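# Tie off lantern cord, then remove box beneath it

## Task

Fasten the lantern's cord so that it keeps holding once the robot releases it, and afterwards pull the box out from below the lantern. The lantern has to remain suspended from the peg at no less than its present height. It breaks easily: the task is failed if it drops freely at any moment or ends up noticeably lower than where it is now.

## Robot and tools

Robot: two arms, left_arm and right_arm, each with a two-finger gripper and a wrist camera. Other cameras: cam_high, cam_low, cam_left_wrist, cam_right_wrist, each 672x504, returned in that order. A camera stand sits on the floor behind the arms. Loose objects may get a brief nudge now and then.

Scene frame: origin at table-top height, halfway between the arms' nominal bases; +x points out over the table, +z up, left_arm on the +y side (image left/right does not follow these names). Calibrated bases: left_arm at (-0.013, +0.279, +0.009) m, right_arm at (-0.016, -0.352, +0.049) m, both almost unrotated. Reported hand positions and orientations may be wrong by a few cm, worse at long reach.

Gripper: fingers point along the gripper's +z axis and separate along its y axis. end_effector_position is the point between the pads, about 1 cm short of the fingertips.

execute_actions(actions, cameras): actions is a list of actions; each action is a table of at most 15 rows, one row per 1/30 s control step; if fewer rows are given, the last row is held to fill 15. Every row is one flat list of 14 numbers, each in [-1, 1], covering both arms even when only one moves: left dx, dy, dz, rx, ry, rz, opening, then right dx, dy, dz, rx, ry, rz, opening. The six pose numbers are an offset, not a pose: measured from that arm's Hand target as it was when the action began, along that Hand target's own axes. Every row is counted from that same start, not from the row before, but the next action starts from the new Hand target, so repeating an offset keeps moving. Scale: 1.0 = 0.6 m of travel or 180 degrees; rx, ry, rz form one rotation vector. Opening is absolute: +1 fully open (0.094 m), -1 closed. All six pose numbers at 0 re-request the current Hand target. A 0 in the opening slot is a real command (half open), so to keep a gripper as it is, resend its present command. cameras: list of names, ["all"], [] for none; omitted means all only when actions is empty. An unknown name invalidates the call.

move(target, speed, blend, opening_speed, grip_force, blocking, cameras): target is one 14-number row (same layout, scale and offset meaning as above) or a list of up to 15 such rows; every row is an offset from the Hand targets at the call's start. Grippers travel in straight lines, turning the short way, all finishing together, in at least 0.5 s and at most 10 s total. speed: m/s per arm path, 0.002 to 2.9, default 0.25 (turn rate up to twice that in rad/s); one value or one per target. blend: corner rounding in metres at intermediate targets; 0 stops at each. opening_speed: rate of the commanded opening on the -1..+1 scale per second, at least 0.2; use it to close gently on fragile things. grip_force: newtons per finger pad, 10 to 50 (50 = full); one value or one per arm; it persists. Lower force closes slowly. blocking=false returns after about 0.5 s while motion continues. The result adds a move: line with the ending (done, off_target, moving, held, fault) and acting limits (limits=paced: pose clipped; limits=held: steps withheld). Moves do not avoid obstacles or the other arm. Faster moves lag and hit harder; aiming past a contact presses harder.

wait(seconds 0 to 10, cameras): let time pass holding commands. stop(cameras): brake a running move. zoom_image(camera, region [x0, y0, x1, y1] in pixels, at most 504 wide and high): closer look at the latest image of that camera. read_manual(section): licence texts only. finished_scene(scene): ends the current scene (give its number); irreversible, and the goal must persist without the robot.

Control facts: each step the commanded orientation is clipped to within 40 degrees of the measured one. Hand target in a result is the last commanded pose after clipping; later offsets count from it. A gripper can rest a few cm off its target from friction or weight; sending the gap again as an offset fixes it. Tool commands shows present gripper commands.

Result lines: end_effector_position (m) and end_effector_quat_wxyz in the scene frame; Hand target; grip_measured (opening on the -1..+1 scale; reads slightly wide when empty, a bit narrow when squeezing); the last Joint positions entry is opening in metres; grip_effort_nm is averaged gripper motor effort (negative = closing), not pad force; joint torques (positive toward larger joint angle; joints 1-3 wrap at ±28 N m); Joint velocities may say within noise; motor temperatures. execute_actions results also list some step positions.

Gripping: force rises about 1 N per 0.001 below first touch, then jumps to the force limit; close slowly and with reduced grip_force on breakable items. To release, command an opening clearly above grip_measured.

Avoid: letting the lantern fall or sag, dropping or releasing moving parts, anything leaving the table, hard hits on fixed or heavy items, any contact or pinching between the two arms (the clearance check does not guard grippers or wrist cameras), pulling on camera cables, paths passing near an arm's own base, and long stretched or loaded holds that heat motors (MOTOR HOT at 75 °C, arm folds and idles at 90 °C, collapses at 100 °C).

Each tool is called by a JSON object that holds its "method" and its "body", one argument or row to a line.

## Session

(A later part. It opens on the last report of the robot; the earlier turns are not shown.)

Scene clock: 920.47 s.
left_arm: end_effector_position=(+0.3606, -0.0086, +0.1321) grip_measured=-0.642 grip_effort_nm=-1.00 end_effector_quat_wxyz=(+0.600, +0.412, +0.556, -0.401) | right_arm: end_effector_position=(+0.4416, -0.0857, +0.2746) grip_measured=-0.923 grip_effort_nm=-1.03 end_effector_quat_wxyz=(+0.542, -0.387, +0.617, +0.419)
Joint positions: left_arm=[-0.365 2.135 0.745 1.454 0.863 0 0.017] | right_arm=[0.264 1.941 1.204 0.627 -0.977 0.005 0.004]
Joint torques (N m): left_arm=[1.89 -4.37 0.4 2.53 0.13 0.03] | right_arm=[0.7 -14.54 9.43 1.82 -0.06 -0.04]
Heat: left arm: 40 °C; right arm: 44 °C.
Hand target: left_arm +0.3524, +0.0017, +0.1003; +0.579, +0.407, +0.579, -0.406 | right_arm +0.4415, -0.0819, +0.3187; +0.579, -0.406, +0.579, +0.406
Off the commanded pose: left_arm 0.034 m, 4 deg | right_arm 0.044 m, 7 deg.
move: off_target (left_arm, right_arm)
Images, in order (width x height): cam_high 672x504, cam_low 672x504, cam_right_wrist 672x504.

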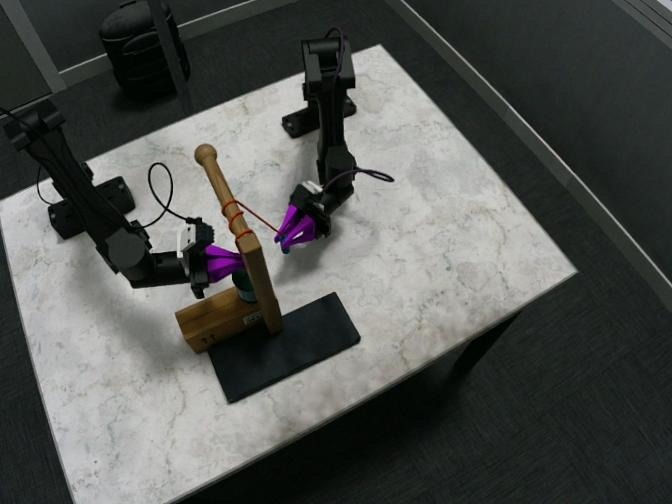

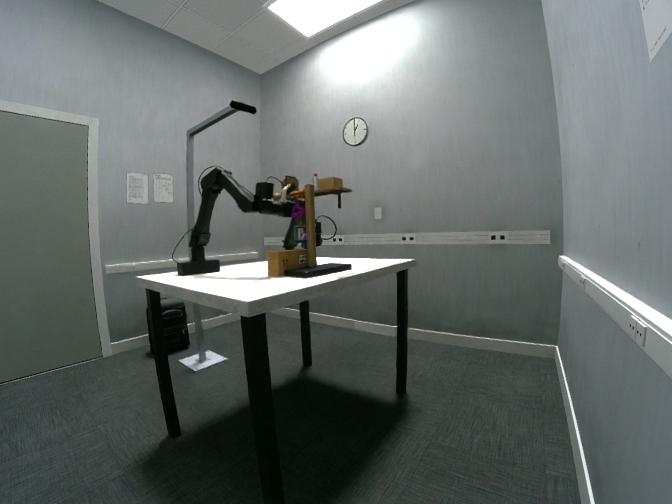

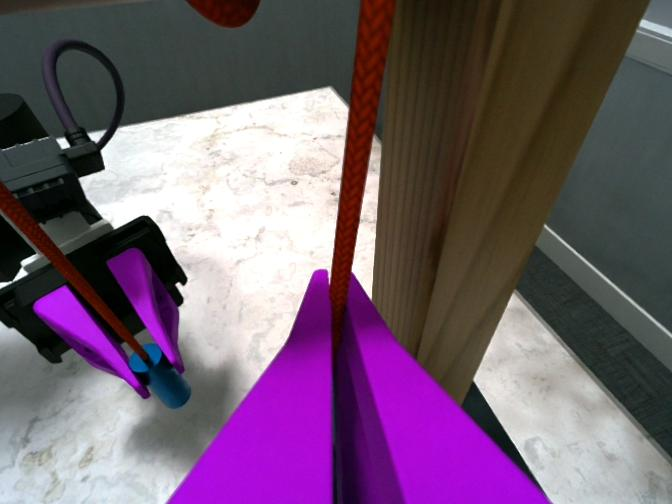

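{"method": "move", "body": {
  "target": [0,0,0,0,0,0,-0.8,0.06,0,0,0,0,0,-1],
  "speed": 0.03,
  "cameras": ["cam_low","cam_right_wrist"]
}}

{"method": "zoom_image", "body": {
  "camera": "cam_low",
  "region": [270, 170, 350, 270]
}}

Scene clock: 928.20 s.
left_arm: end_effector_position=(+0.3584, -0.0056, +0.1200) grip_measured=-0.642 grip_effort_nm=-1.00 end_effector_quat_wxyz=(+0.589, +0.409, +0.568, -0.404) | right_arm: end_effector_position=(+0.4433, -0.0853, +0.2859) grip_measured=-0.923 grip_effort_nm=-1.03 end_effector_quat_wxyz=(+0.573, -0.401, +0.588, +0.407)
Joint positions: left_arm=[-0.358 2.154 0.731 1.452 0.868 0 0.017] | right_arm=[0.264 1.95 1.199 0.73 -0.977 0.001 0.004]
Joint torques (N m): left_arm=[1.36 -5.64 1.37 2.57 0.12 0.04] | right_arm=[0.76 -9.54 5.34 1.96 -0.01 -0.04]
Heat: left arm: 40 °C; right arm: 45 °C.
Hand target: left_arm +0.3525, +0.0017, +0.1004; +0.579, +0.407, +0.578, -0.406 | right_arm +0.4414, -0.0818, +0.2825; +0.579, -0.406, +0.579, +0.406
Off the commanded pose: left_arm 0.022 m, 2 deg | right_arm 0.005 m, 1 deg.
move: off_target (left_arm)
Images, in order (width x height): cam_low 672x504, cam_right_wrist 672x504.

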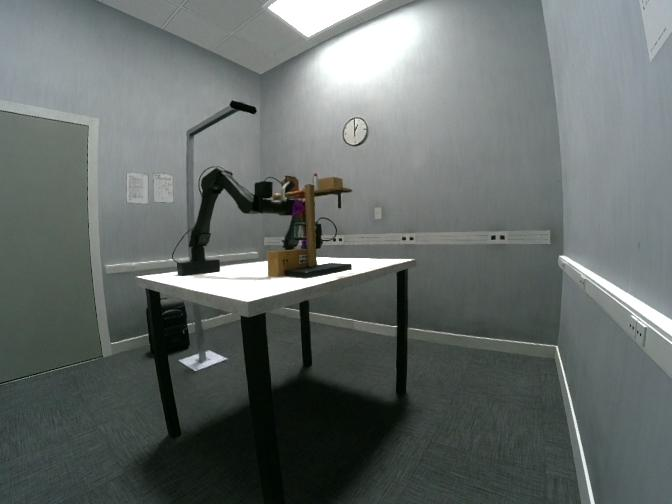

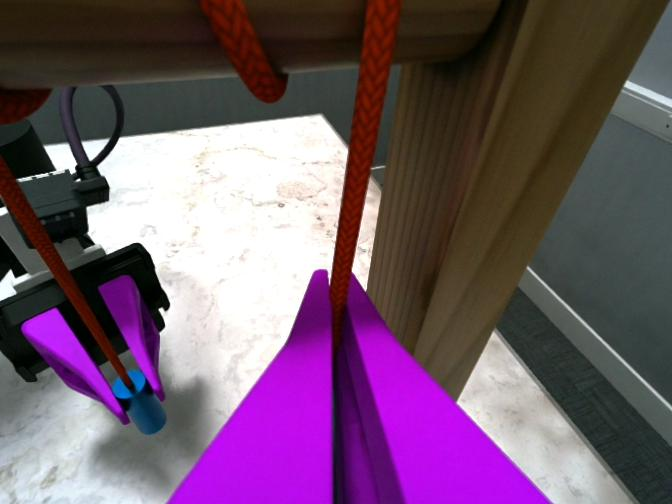

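Scaled by 5.040 from the camera's 672x504 image, which has a finer 960x720 frame.

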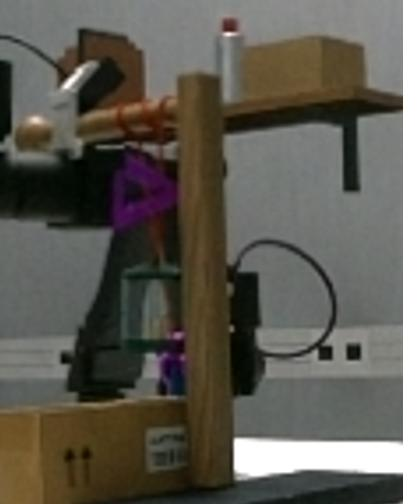

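{"method": "move", "body": {
  "target": [
    [0,0,0,0,0,0,-0.8,0.0,0,0,0,0,0,-1],
    [0,0,0,0,0,0,-0.8,0.0,0,0,0,0,0,-0.5]
  ],
  "opening_speed": 0.3,
  "cameras": ["cam_low","cam_right_wrist"]
}}

{"method": "zoom_image", "body": {
  "camera": "cam_low",
  "region": [270, 170, 350, 270]
}}

Scene clock: 937.47 s.
left_arm: end_effector_position=(+0.3584, -0.0056, +0.1200) grip_measured=-0.642 grip_effort_nm=-1.00 end_effector_quat_wxyz=(+0.589, +0.409, +0.568, -0.404) | right_arm: end_effector_position=(+0.4433, -0.0853, +0.2919) grip_measured=-0.503 grip_effort_nm=0.15 end_effector_quat_wxyz=(+0.585, -0.405, +0.576, +0.402)
Joint positions: left_arm=[-0.358 2.154 0.731 1.452 0.868 0 0.017] | right_arm=[0.264 1.95 1.199 0.765 -0.977 0.001 0.023]
Joint torques (N m): left_arm=[1.36 -5.65 1.31 2.58 0.11 0.05] | right_arm=[0.76 -9.46 5.23 1.7 0.01 -0.01]
Heat: left arm: 40 °C; right arm: 44 °C.
Hand target: left_arm +0.3525, +0.0017, +0.1004; +0.579, +0.407, +0.578, -0.406 | right_arm +0.4415, -0.0818, +0.2825; +0.579, -0.406, +0.579, +0.406
Off the commanded pose: left_arm 0.022 m, 2 deg | right_arm 0.010 m, 1 deg.
move: off_target (left_arm)
Images, in order (width x height): cam_low 672x504, cam_right_wrist 672x504.

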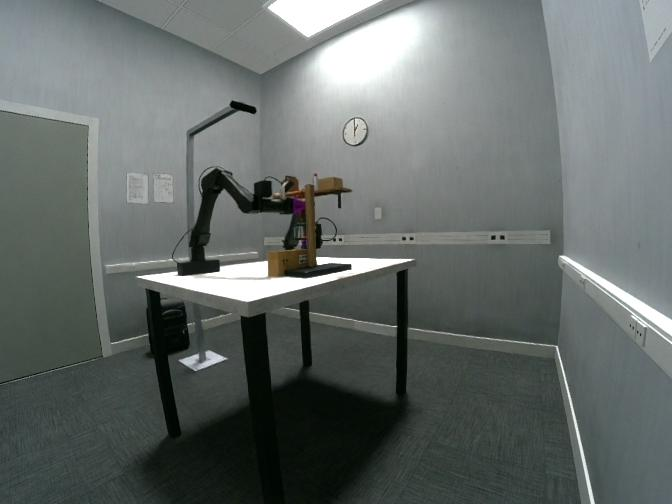

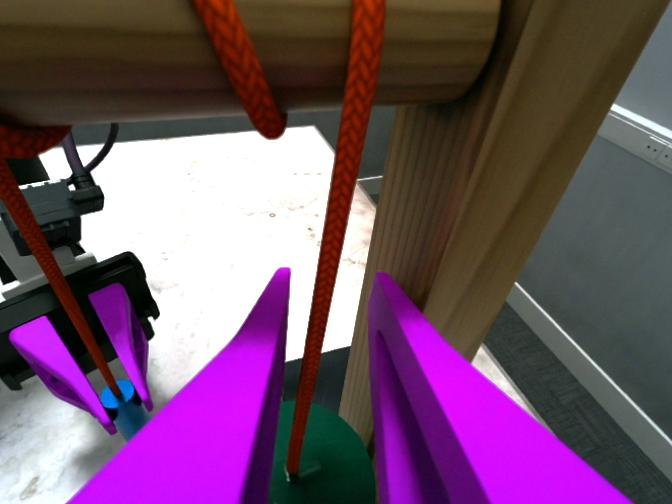

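Scaled by 5.040 from the camera's 672x504 image, which has a finer 960x720 frame.

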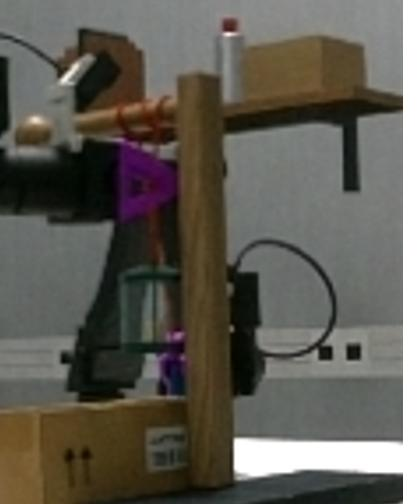

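{"method": "move", "body": {
  "target": [
    [0,0,0,0,0,0,-0.8,0.03,0,-0.25,0,0,0,-0.4]
  ],
  "speed": 0.08
}}

{"method": "move", "body": {
  "target": [-0.06,-0.01,0.06,0,0,0,-0.8,0,0,0,0,0,0,0.5],
  "speed": 0.03,
  "cameras": ["cam_low","cam_left_wrist","cam_right_wrist"]
}}

{"method": "zoom_image", "body": {
  "camera": "cam_low",
  "region": [270, 170, 350, 270]
}}

Scene clock: 947.33 s.
left_arm: end_effector_position=(+0.3584, -0.0056, +0.1200) grip_measured=-0.642 grip_effort_nm=-1.00 end_effector_quat_wxyz=(+0.589, +0.409, +0.568, -0.404) | right_arm: end_effector_position=(+0.3970, -0.2225, +0.2585) grip_measured=-0.403 grip_effort_nm=0.15 end_effector_quat_wxyz=(+0.575, -0.400, +0.585, +0.409)
Joint positions: left_arm=[-0.358 2.154 0.731 1.452 0.868 0 0.017] | right_arm=[-0.09 1.834 0.899 0.914 -1.334 -0.001 0.028]
Joint torques (N m): left_arm=[1.39 -5.7 1.36 2.58 0.1 0.05] | right_arm=[-0.29 -11.06 4.12 1.47 -0.1 -0.01]
Heat: left arm: 41 °C; right arm: 44 °C.
Hand target: left_arm +0.3525, +0.0017, +0.1004; +0.579, +0.407, +0.578, -0.406 | right_arm +0.3903, -0.2229, +0.2646; +0.579, -0.406, +0.579, +0.406
Off the commanded pose: left_arm 0.022 m, 2 deg | right_arm 0.009 m, 1 deg.
move: off_target (left_arm)

Scene clock: 949.43 s.
left_arm: end_effector_position=(+0.3542, -0.0316, +0.1213) grip_measured=-0.642 grip_effort_nm=-1.00 end_effector_quat_wxyz=(+0.566, +0.407, +0.587, -0.411) | right_arm: end_effector_position=(+0.3968, -0.2225, +0.2585) grip_measured=+0.497 grip_effort_nm=0.15 end_effector_quat_wxyz=(+0.575, -0.400, +0.585, +0.409)
Joint positions: left_arm=[-0.432 2.114 0.761 1.322 0.803 -0.001 0.017] | right_arm=[-0.09 1.834 0.898 0.915 -1.335 -0.001 0.07]
Joint torques (N m): left_arm=[-0.43 -12.23 5.5 2.05 -0.14 0.02] | right_arm=[-0.28 -11.04 4.12 1.48 -0.09 0]
Heat: left arm: 41 °C; right arm: 44 °C.
Hand target: left_arm +0.3590, -0.0342, +0.1364; +0.579, +0.407, +0.578, -0.406 | right_arm +0.3903, -0.2229, +0.2645; +0.579, -0.405, +0.579, +0.406
Off the commanded pose: left_arm 0.016 m, 2 deg | right_arm 0.009 m, 1 deg.
move: off_target (left_arm)
Images, in order (width x height): cam_low 672x504, cam_left_wrist 672x504, cam_right_wrist 672x504.

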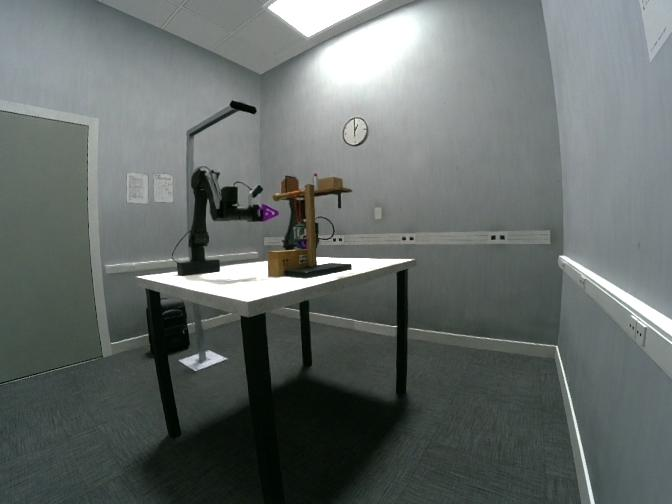

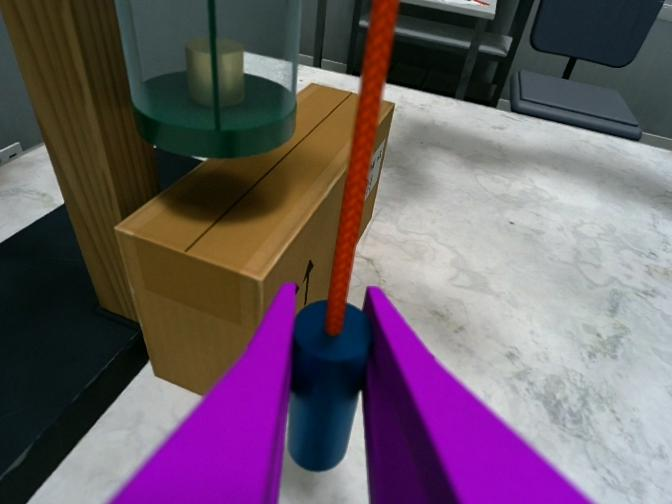

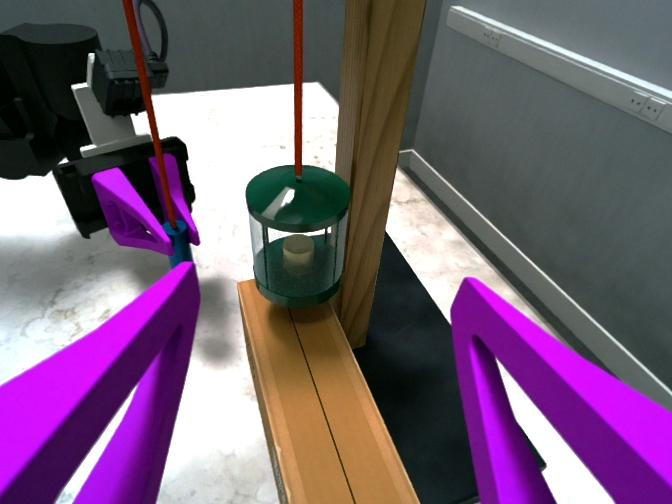

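Scaled by 5.040 from the camera's 672x504 image, which has a finer 960x720 frame.

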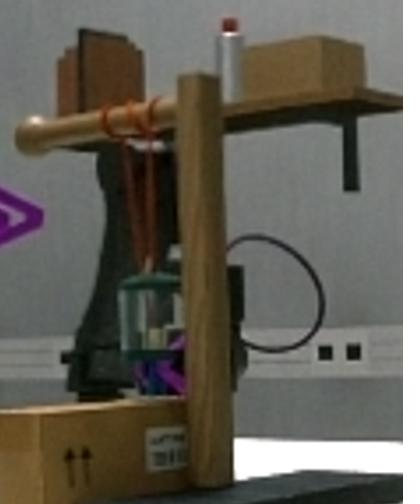

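{"method": "move", "body": {
  "target": [-0.03,-0.005,0.02,0,0,0,-0.8,0,0,0,0,0,0,0.5],
  "speed": 0.03,
  "cameras": ["cam_low","cam_left_wrist"]
}}

{"method": "zoom_image", "body": {
  "camera": "cam_low",
  "region": [270, 170, 350, 270]
}}

Scene clock: 956.37 s.
left_arm: end_effector_position=(+0.3555, -0.0441, +0.1377) grip_measured=-0.642 grip_effort_nm=-1.00 end_effector_quat_wxyz=(+0.565, +0.407, +0.588, -0.411) | right_arm: end_effector_position=(+0.3968, -0.2225, +0.2585) grip_measured=+0.497 grip_effort_nm=0.15 end_effector_quat_wxyz=(+0.575, -0.400, +0.585, +0.409)
Joint positions: left_arm=[-0.463 2.061 0.793 1.235 0.773 -0.001 0.017] | right_arm=[-0.09 1.834 0.898 0.915 -1.335 -0.001 0.07]
Joint torques (N m): left_arm=[-0.42 -12.29 6.13 2.09 -0.15 0.03] | right_arm=[-0.28 -11.07 4.12 1.47 -0.1 -0.01]
Heat: left arm: 40 °C; right arm: 44 °C.
Hand target: left_arm +0.3602, -0.0466, +0.1545; +0.579, +0.407, +0.578, -0.406 | right_arm +0.3903, -0.2229, +0.2645; +0.579, -0.405, +0.579, +0.406
Off the commanded pose: left_arm 0.018 m, 2 deg | right_arm 0.009 m, 1 deg.
move: off_target (left_arm)
Images, in order (width x height): cam_low 672x504, cam_left_wrist 672x504.

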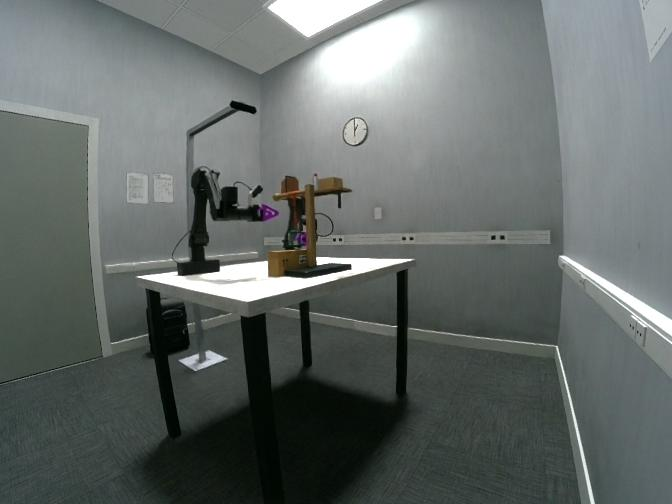

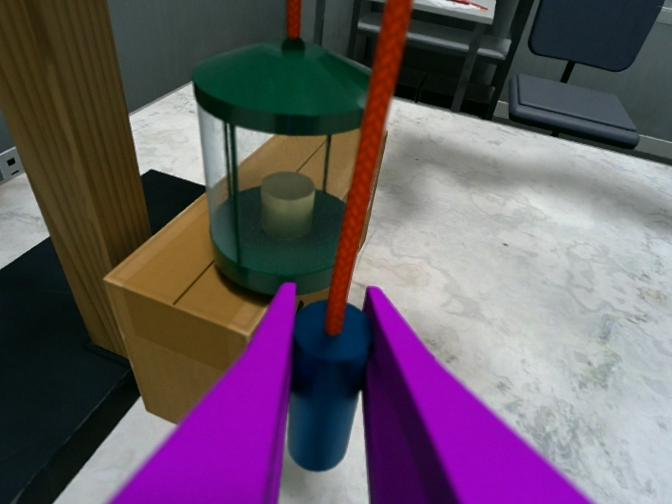

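Scaled by 5.040 from the camera's 672x504 image, which has a finer 960x720 frame.

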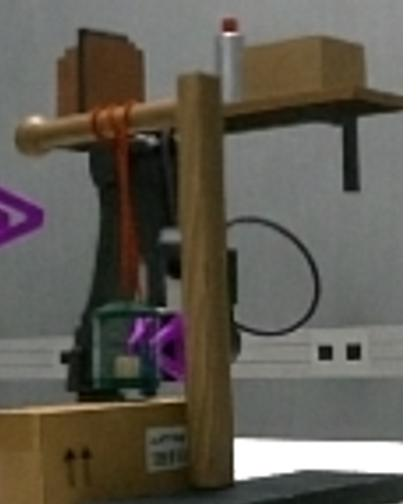

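{"method": "wait", "body": {
  "seconds": 0.1,
  "cameras": ["cam_low","cam_high","cam_right_wrist"]
}}

{"method": "zoom_image", "body": {
  "camera": "cam_low",
  "region": [270, 170, 350, 270]
}}

{"method": "zoom_image", "body": {
  "camera": "cam_high",
  "region": [190, 140, 310, 300]
}}

Scene clock: 965.90 s.
left_arm: end_effector_position=(+0.3556, -0.0441, +0.1377) grip_measured=-0.642 grip_effort_nm=-1.00 end_effector_quat_wxyz=(+0.565, +0.407, +0.588, -0.411) | right_arm: end_effector_position=(+0.3968, -0.2225, +0.2585) grip_measured=+0.497 grip_effort_nm=0.15 end_effector_quat_wxyz=(+0.575, -0.400, +0.585, +0.409)
Joint positions: left_arm=[-0.463 2.061 0.793 1.235 0.773 -0.001 0.017] | right_arm=[-0.09 1.834 0.898 0.915 -1.335 -0.001 0.07]
Joint torques (N m): left_arm=[-0.35 -12.27 6.13 2.08 -0.14 0.02] | right_arm=[-0.29 -11.07 4.12 1.48 -0.09 -0.01]
Heat: left arm: 40 °C; right arm: 43 °C.
Hand target: left_arm +0.3602, -0.0466, +0.1545; +0.579, +0.407, +0.578, -0.406 | right_arm +0.3903, -0.2229, +0.2645; +0.579, -0.405, +0.579, +0.406
Tool commands: left_gripper/opening=-0.8 right_gripper/opening=+0.5
Off the commanded pose: left_arm 0.018 m, 2 deg | right_arm 0.009 m, 1 deg.
wait: 0.10 s; at rest from the start
Images, in order (width x height): cam_high 672x504, cam_low 672x504, cam_right_wrist 672x504.

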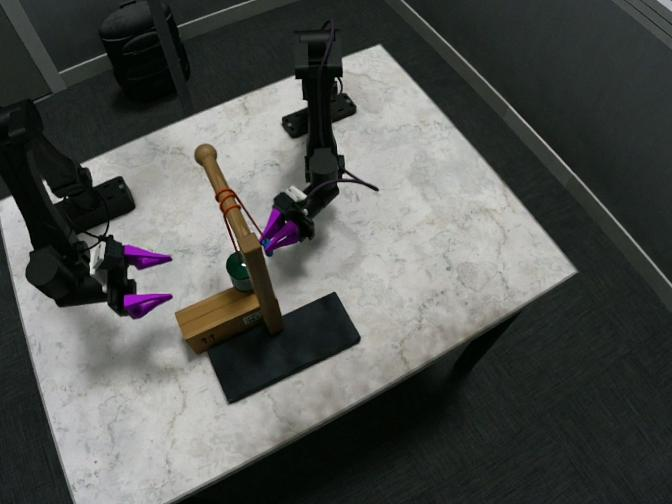

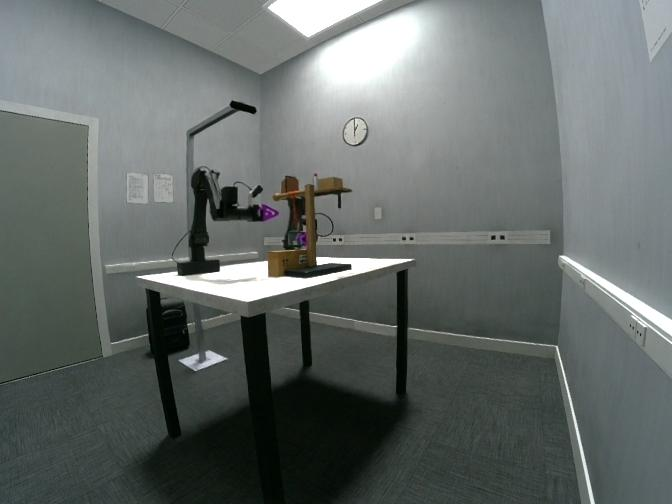

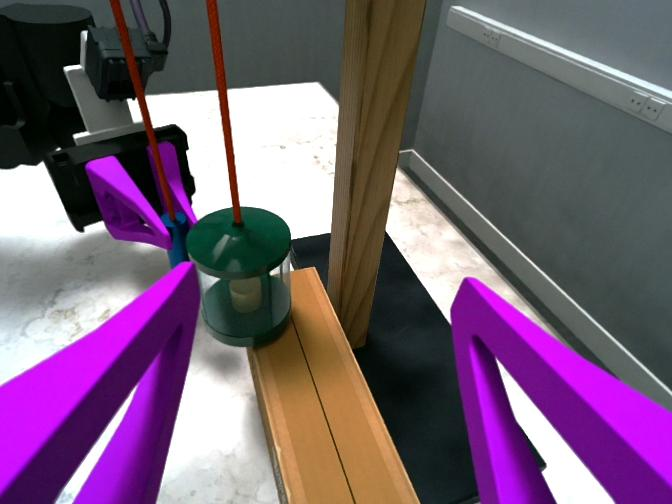

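Scaled by 5.040 from the camera's 672x504 image, which has a finer 960x720 frame.

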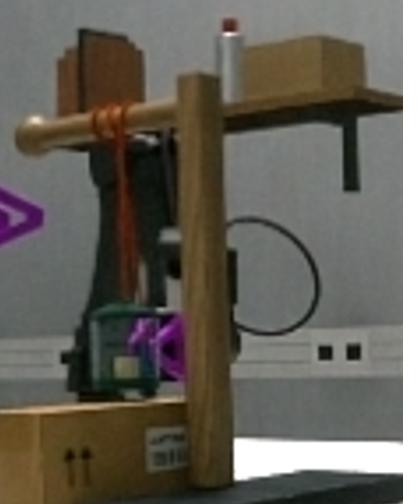

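Scaled by 3.150 from the camera's 672x504 image, which has a finer 960x720 frame.

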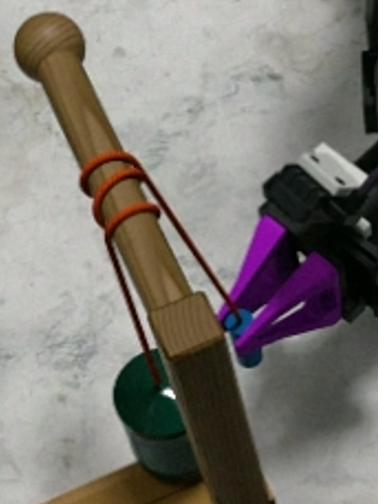

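{"method": "move", "body": {
  "target": [
    [0,0,0,0,0,0,-0.8,0,0,0,0,0,0,0.5],
    [0,0,0,0,0,0,-0.4,0,0,0,0,0,0,0.5]
  ],
  "opening_speed": 0.4,
  "cameras": ["cam_low","cam_high","cam_right_wrist","cam_left_wrist"]
}}

{"method": "zoom_image", "body": {
  "camera": "cam_low",
  "region": [270, 170, 350, 270]
}}

{"method": "zoom_image", "body": {
  "camera": "cam_high",
  "region": [190, 140, 310, 300]
}}

Scene clock: 994.03 s.
left_arm: end_effector_position=(+0.3557, -0.0440, +0.1365) grip_measured=-0.402 grip_effort_nm=0.13 end_effector_quat_wxyz=(+0.563, +0.406, +0.591, -0.411) | right_arm: end_effector_position=(+0.3968, -0.2225, +0.2585) grip_measured=+0.497 grip_effort_nm=0.15 end_effector_quat_wxyz=(+0.575, -0.400, +0.585, +0.409)
Joint positions: left_arm=[-0.463 2.061 0.793 1.229 0.772 -0.001 0.028] | right_arm=[-0.09 1.834 0.898 0.915 -1.335 -0.001 0.07]
Joint torques (N m): left_arm=[-0.39 -12.27 6.12 2.12 -0.12 0.03] | right_arm=[-0.29 -11.07 4.12 1.48 -0.1 0]
Heat: left arm: 40 °C; right arm: 43 °C.
Hand target: left_arm +0.3602, -0.0466, +0.1544; +0.579, +0.407, +0.578, -0.406 | right_arm +0.3903, -0.2229, +0.2645; +0.579, -0.405, +0.579, +0.406
Off the commanded pose: left_arm 0.019 m, 2 deg | right_arm 0.009 m, 1 deg.
move: off_target (left_arm); target 2's new opening was sent with left_arm's hand 0.018 m and 2 deg from that target

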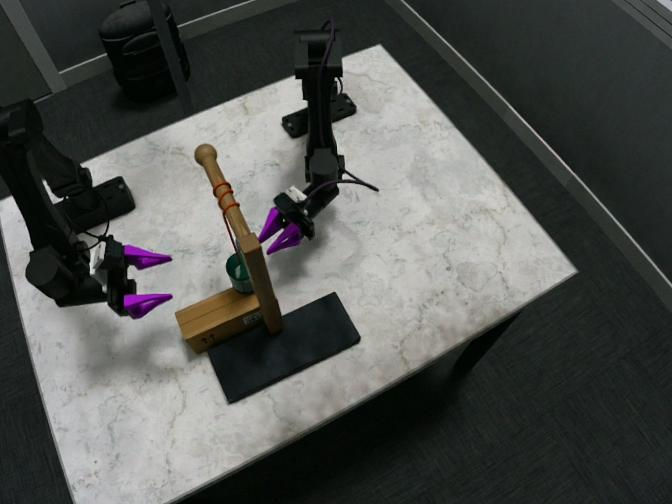

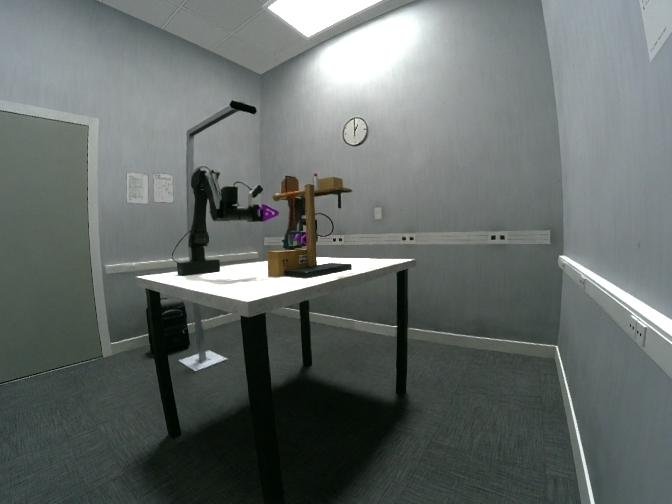

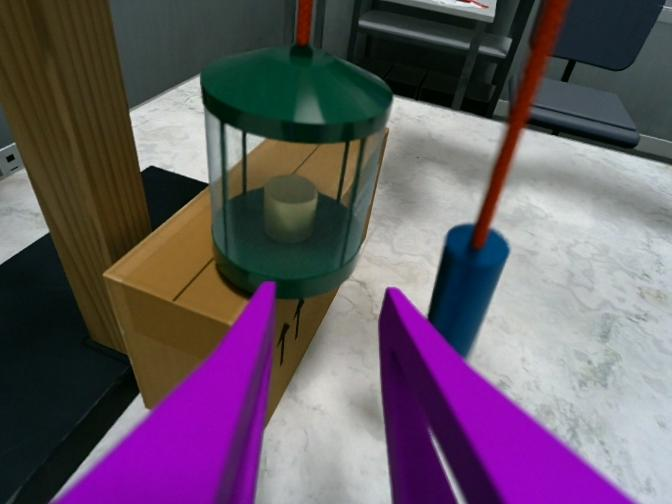

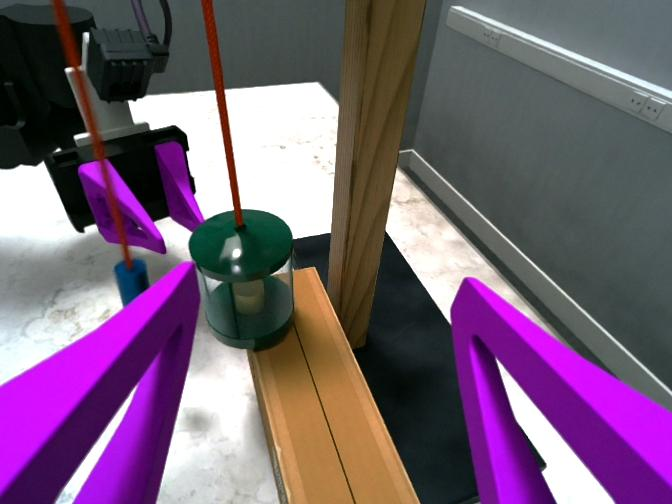

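Scaled by 5.040 from the camera's 672x504 image, which has a finer 960x720 frame.

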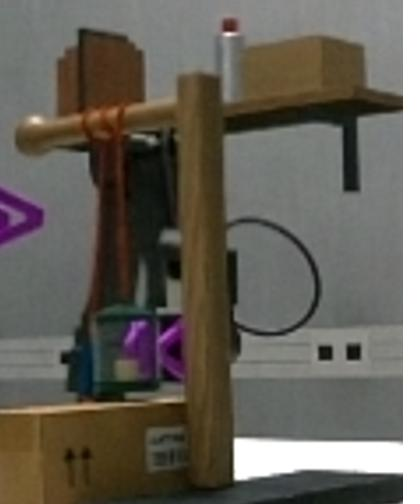

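Scaled by 3.150 from the camera's 672x504 image, which has a finer 960x720 frame.

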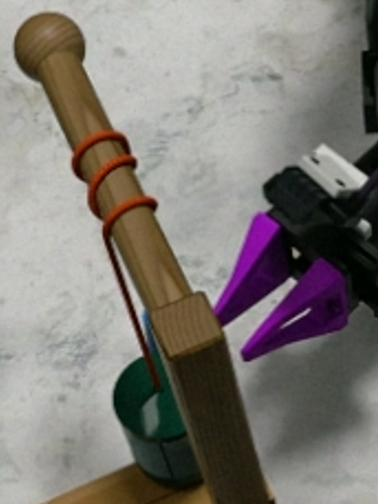

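{"method": "move", "body": {
  "target": [0,0,-0.2,0,0,0,-0.4,0,0,0,0,0,0,0.5],
  "speed": 0.12,
  "cameras": ["cam_low","cam_high"]
}}

{"method": "zoom_image", "body": {
  "camera": "cam_low",
  "region": [270, 170, 350, 270]
}}

{"method": "zoom_image", "body": {
  "camera": "cam_high",
  "region": [190, 140, 310, 300]
}}

Scene clock: 1021.00 s.
left_arm: end_effector_position=(+0.3240, +0.0661, +0.1465) grip_measured=-0.402 grip_effort_nm=0.13 end_effector_quat_wxyz=(+0.572, +0.399, +0.589, -0.408) | right_arm: end_effector_position=(+0.3968, -0.2225, +0.2585) grip_measured=+0.497 grip_effort_nm=0.15 end_effector_quat_wxyz=(+0.575, -0.400, +0.585, +0.409)
Joint positions: left_arm=[-0.163 1.879 0.508 1.345 1.053 -0.001 0.028] | right_arm=[-0.09 1.834 0.898 0.915 -1.335 -0.001 0.07]
Joint torques (N m): left_arm=[0.12 -9.47 3.21 2.17 0.11 0.03] | right_arm=[-0.29 -11.06 4.12 1.47 -0.09 -0.01]
Heat: left arm: 41 °C; right arm: 43 °C.
Hand target: left_arm +0.3196, +0.0664, +0.1543; +0.579, +0.407, +0.578, -0.406 | right_arm +0.3903, -0.2229, +0.2645; +0.579, -0.405, +0.579, +0.406
Off the commanded pose: left_arm 0.009 m, 2 deg | right_arm 0.009 m, 1 deg.
move: done
Images, in order (width x height): cam_high 672x504, cam_low 672x504.

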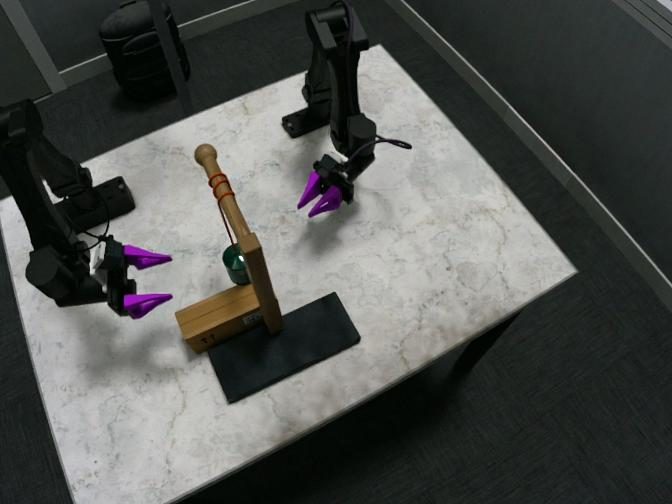

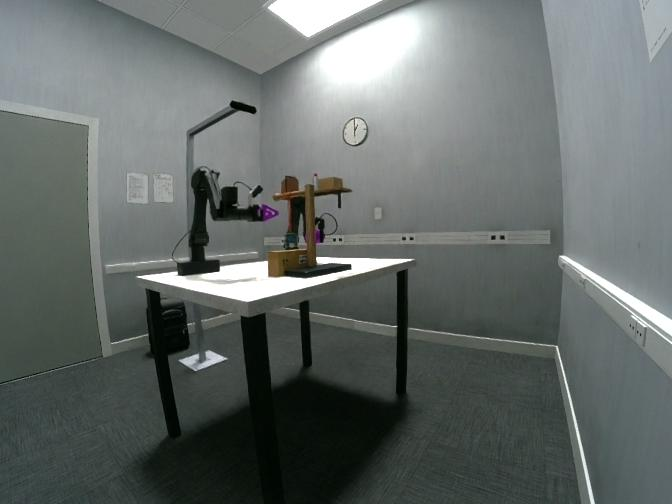

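Scaled by 5.040 from the camera's 672x504 image, which has a finer 960x720 frame.

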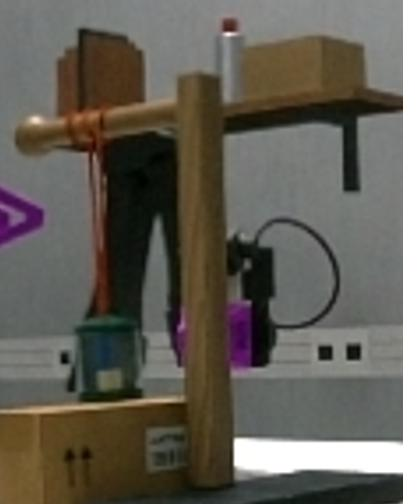

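Scaled by 3.150 from the camera's 672x504 image, which has a finer 960x720 frame.

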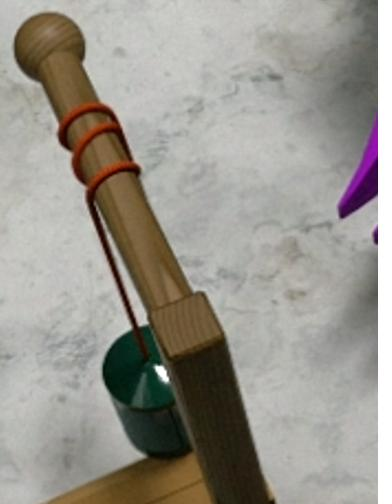

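{"method": "wait", "body": {
  "seconds": 2,
  "cameras": ["cam_low","cam_right_wrist","cam_left_wrist"]
}}

{"method": "zoom_image", "body": {
  "camera": "cam_low",
  "region": [270, 230, 330, 280]
}}

Scene clock: 1036.17 s.
left_arm: end_effector_position=(+0.3239, +0.0661, +0.1466) grip_measured=-0.402 grip_effort_nm=0.13 end_effector_quat_wxyz=(+0.572, +0.399, +0.589, -0.408) | right_arm: end_effector_position=(+0.3968, -0.2225, +0.2585) grip_measured=+0.497 grip_effort_nm=0.15 end_effector_quat_wxyz=(+0.575, -0.400, +0.585, +0.409)
Joint positions: left_arm=[-0.163 1.879 0.508 1.346 1.053 -0.001 0.028] | right_arm=[-0.09 1.834 0.898 0.915 -1.335 -0.001 0.07]
Joint torques (N m): left_arm=[0.13 -9.47 3.26 2.18 0.12 0.04] | right_arm=[-0.29 -11.07 4.11 1.47 -0.1 0]
Heat: left arm: 41 °C; right arm: 43 °C.
Hand target: left_arm +0.3196, +0.0664, +0.1544; +0.579, +0.407, +0.578, -0.406 | right_arm +0.3903, -0.2229, +0.2645; +0.579, -0.405, +0.579, +0.406
Tool commands: left_gripper/opening=-0.4 right_gripper/opening=+0.5
Off the commanded pose: left_arm 0.009 m, 2 deg | right_arm 0.009 m, 1 deg.
wait: 2.00 s; at rest from the start
Images, in order (width x height): cam_low 672x504, cam_left_wrist 672x504, cam_right_wrist 672x504.

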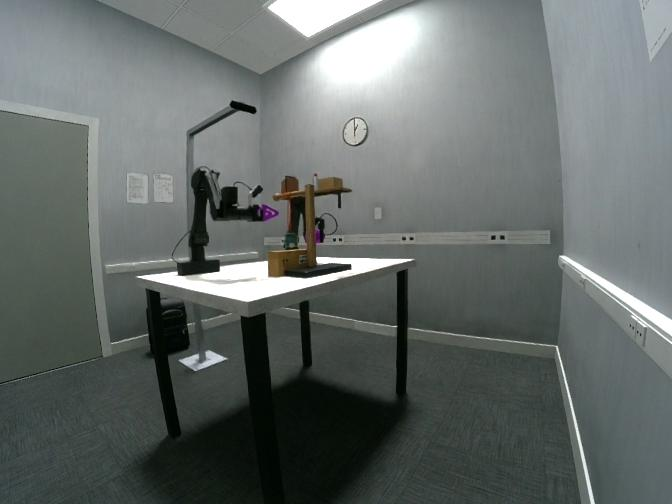

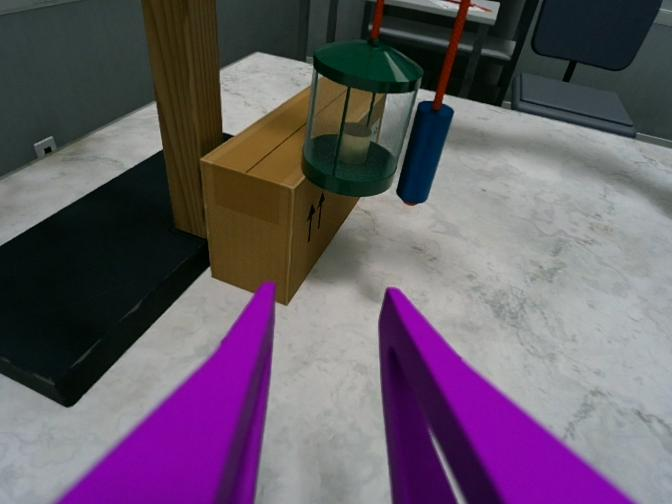

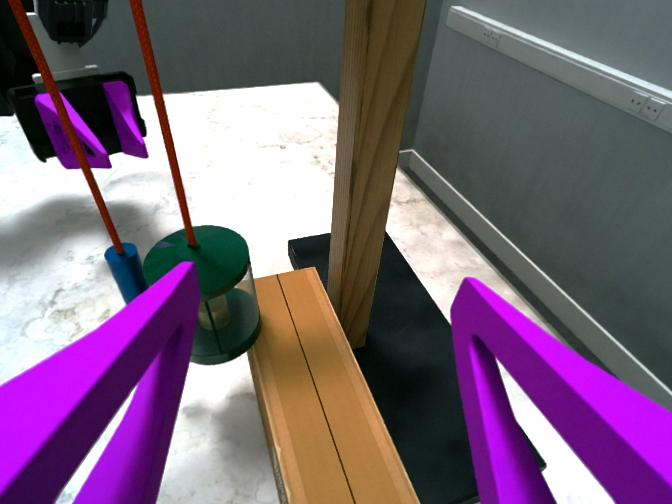

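Scaled by 8.400 from the camera's 672x504 image, which has a finer 960x720 frame.

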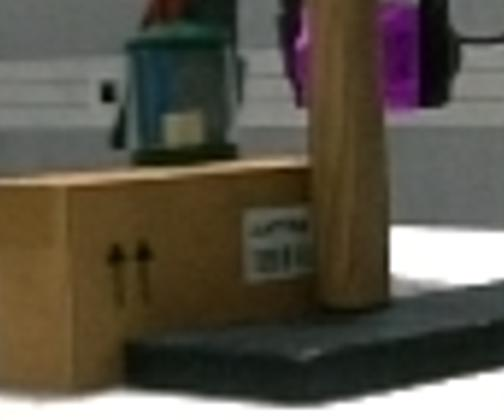

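{"method": "move", "body": {
  "target": [
    [0,0,-0.1,0,0,0,-0.4,0.013,0.119,0.05,0,0,0,-0.3],
    [0,0,-0.1,0,0,0,-0.4,0.013,0.119,0.14,0,0,0,-0.3]
  ],
  "speed": 0.15,
  "cameras": ["cam_low","cam_right_wrist"]
}}

{"method": "zoom_image", "body": {
  "camera": "cam_low",
  "region": [270, 170, 350, 270]
}}

Scene clock: 1066.43 s.
left_arm: end_effector_position=(+0.3034, +0.1225, +0.1486) grip_measured=-0.402 grip_effort_nm=0.13 end_effector_quat_wxyz=(+0.573, +0.399, +0.587, -0.409) | right_arm: end_effector_position=(+0.3458, -0.1222, +0.2538) grip_measured=-0.297 grip_effort_nm=-0.15 end_effector_quat_wxyz=(+0.576, -0.405, +0.582, +0.407)
Joint positions: left_arm=[0.045 1.818 0.413 1.381 1.263 -0.001 0.028] | right_arm=[0.22 1.697 0.695 0.992 -1.03 -0.001 0.033]
Joint torques (N m): left_arm=[0.39 -8.34 2.89 2.02 0.14 0.04] | right_arm=[0.47 -5.9 7.28 1.57 0.07 0.02]
Heat: left arm: 41 °C; right arm: 42 °C.
Hand target: left_arm +0.2993, +0.1229, +0.1544; +0.579, +0.407, +0.578, -0.406 | right_arm +0.3518, -0.1196, +0.2569; +0.579, -0.405, +0.579, +0.406
Off the commanded pose: left_arm 0.007 m, 2 deg | right_arm 0.007 m, 0 deg.
move: done
Images, in order (width x height): cam_low 672x504, cam_right_wrist 672x504.

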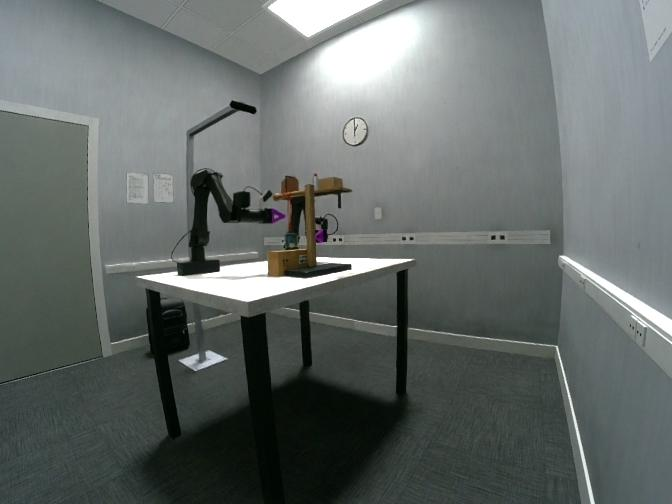

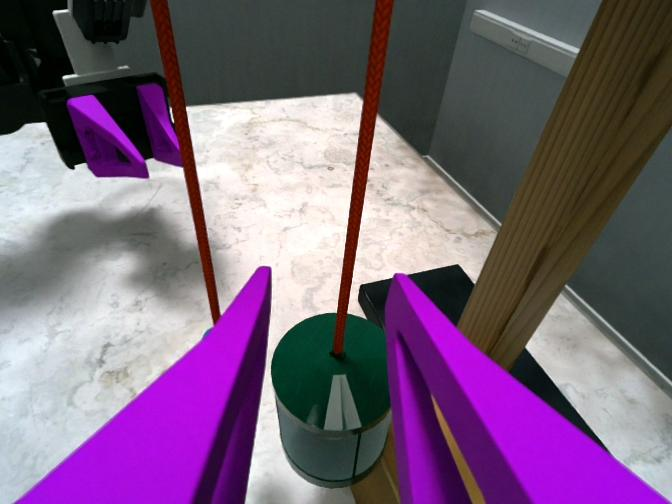

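Scaled by 5.040 from the camera's 672x504 image, which has a finer 960x720 frame.

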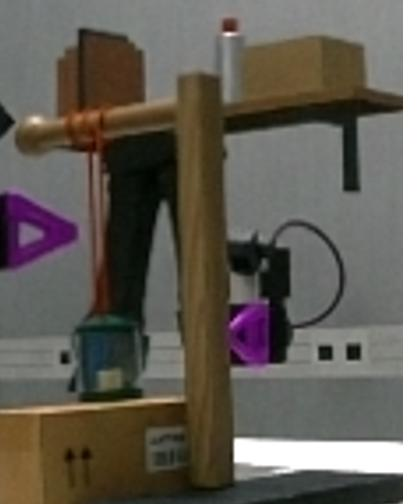

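{"method": "move", "body": {
  "target": [
    [0,0,0,0,0,0,-0.4,0,-0.005,0.09,0,0,0,-0.3],
    [0,0,0,0,0,0,-0.4,0,-0.005,0.09,0,0,0,-1]
  ],
  "speed": 0.12,
  "cameras": ["cam_low","cam_right_wrist","cam_left_wrist"]
}}

Scene clock: 1075.27 s.
left_arm: end_effector_position=(+0.3034, +0.1225, +0.1486) grip_measured=-0.402 grip_effort_nm=0.13 end_effector_quat_wxyz=(+0.573, +0.399, +0.587, -0.409) | right_arm: end_effector_position=(+0.3677, -0.0736, +0.2580) grip_measured=-0.953 grip_effort_nm=-1.03 end_effector_quat_wxyz=(+0.583, -0.407, +0.575, +0.404)
Joint positions: left_arm=[0.045 1.818 0.413 1.381 1.263 -0.001 0.028] | right_arm=[0.349 1.806 0.835 0.982 -0.899 -0.001 0.002]
Joint torques (N m): left_arm=[0.35 -8.39 2.92 2.03 0.14 0.05] | right_arm=[0.58 -7.04 7.54 1.46 0.04 0.02]
Heat: left arm: 42 °C; right arm: 41 °C.
Hand target: left_arm +0.2993, +0.1229, +0.1544; +0.579, +0.407, +0.578, -0.406 | right_arm +0.3731, -0.0699, +0.2568; +0.579, -0.405, +0.579, +0.406
Off the commanded pose: left_arm 0.007 m, 2 deg | right_arm 0.007 m, 1 deg.
move: done
Images, in order (width x height): cam_low 672x504, cam_left_wrist 672x504, cam_right_wrist 672x504.

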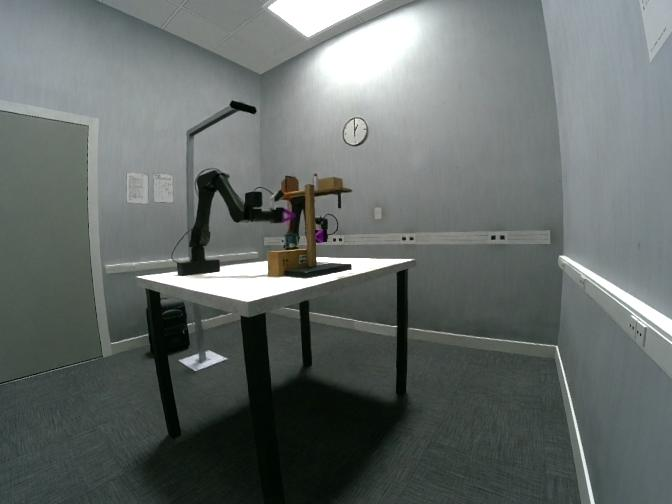

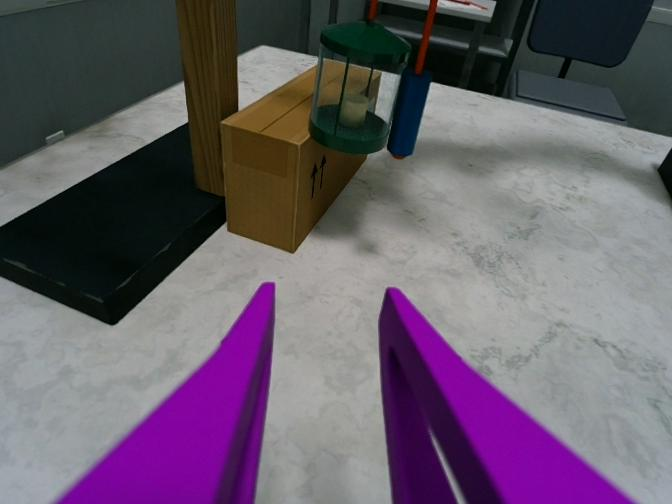

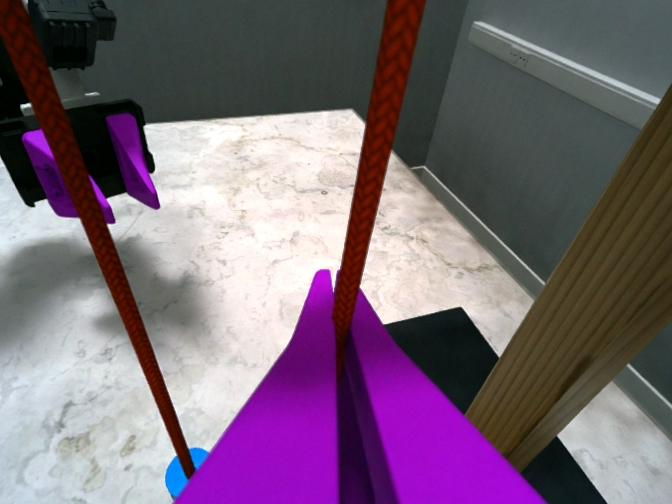

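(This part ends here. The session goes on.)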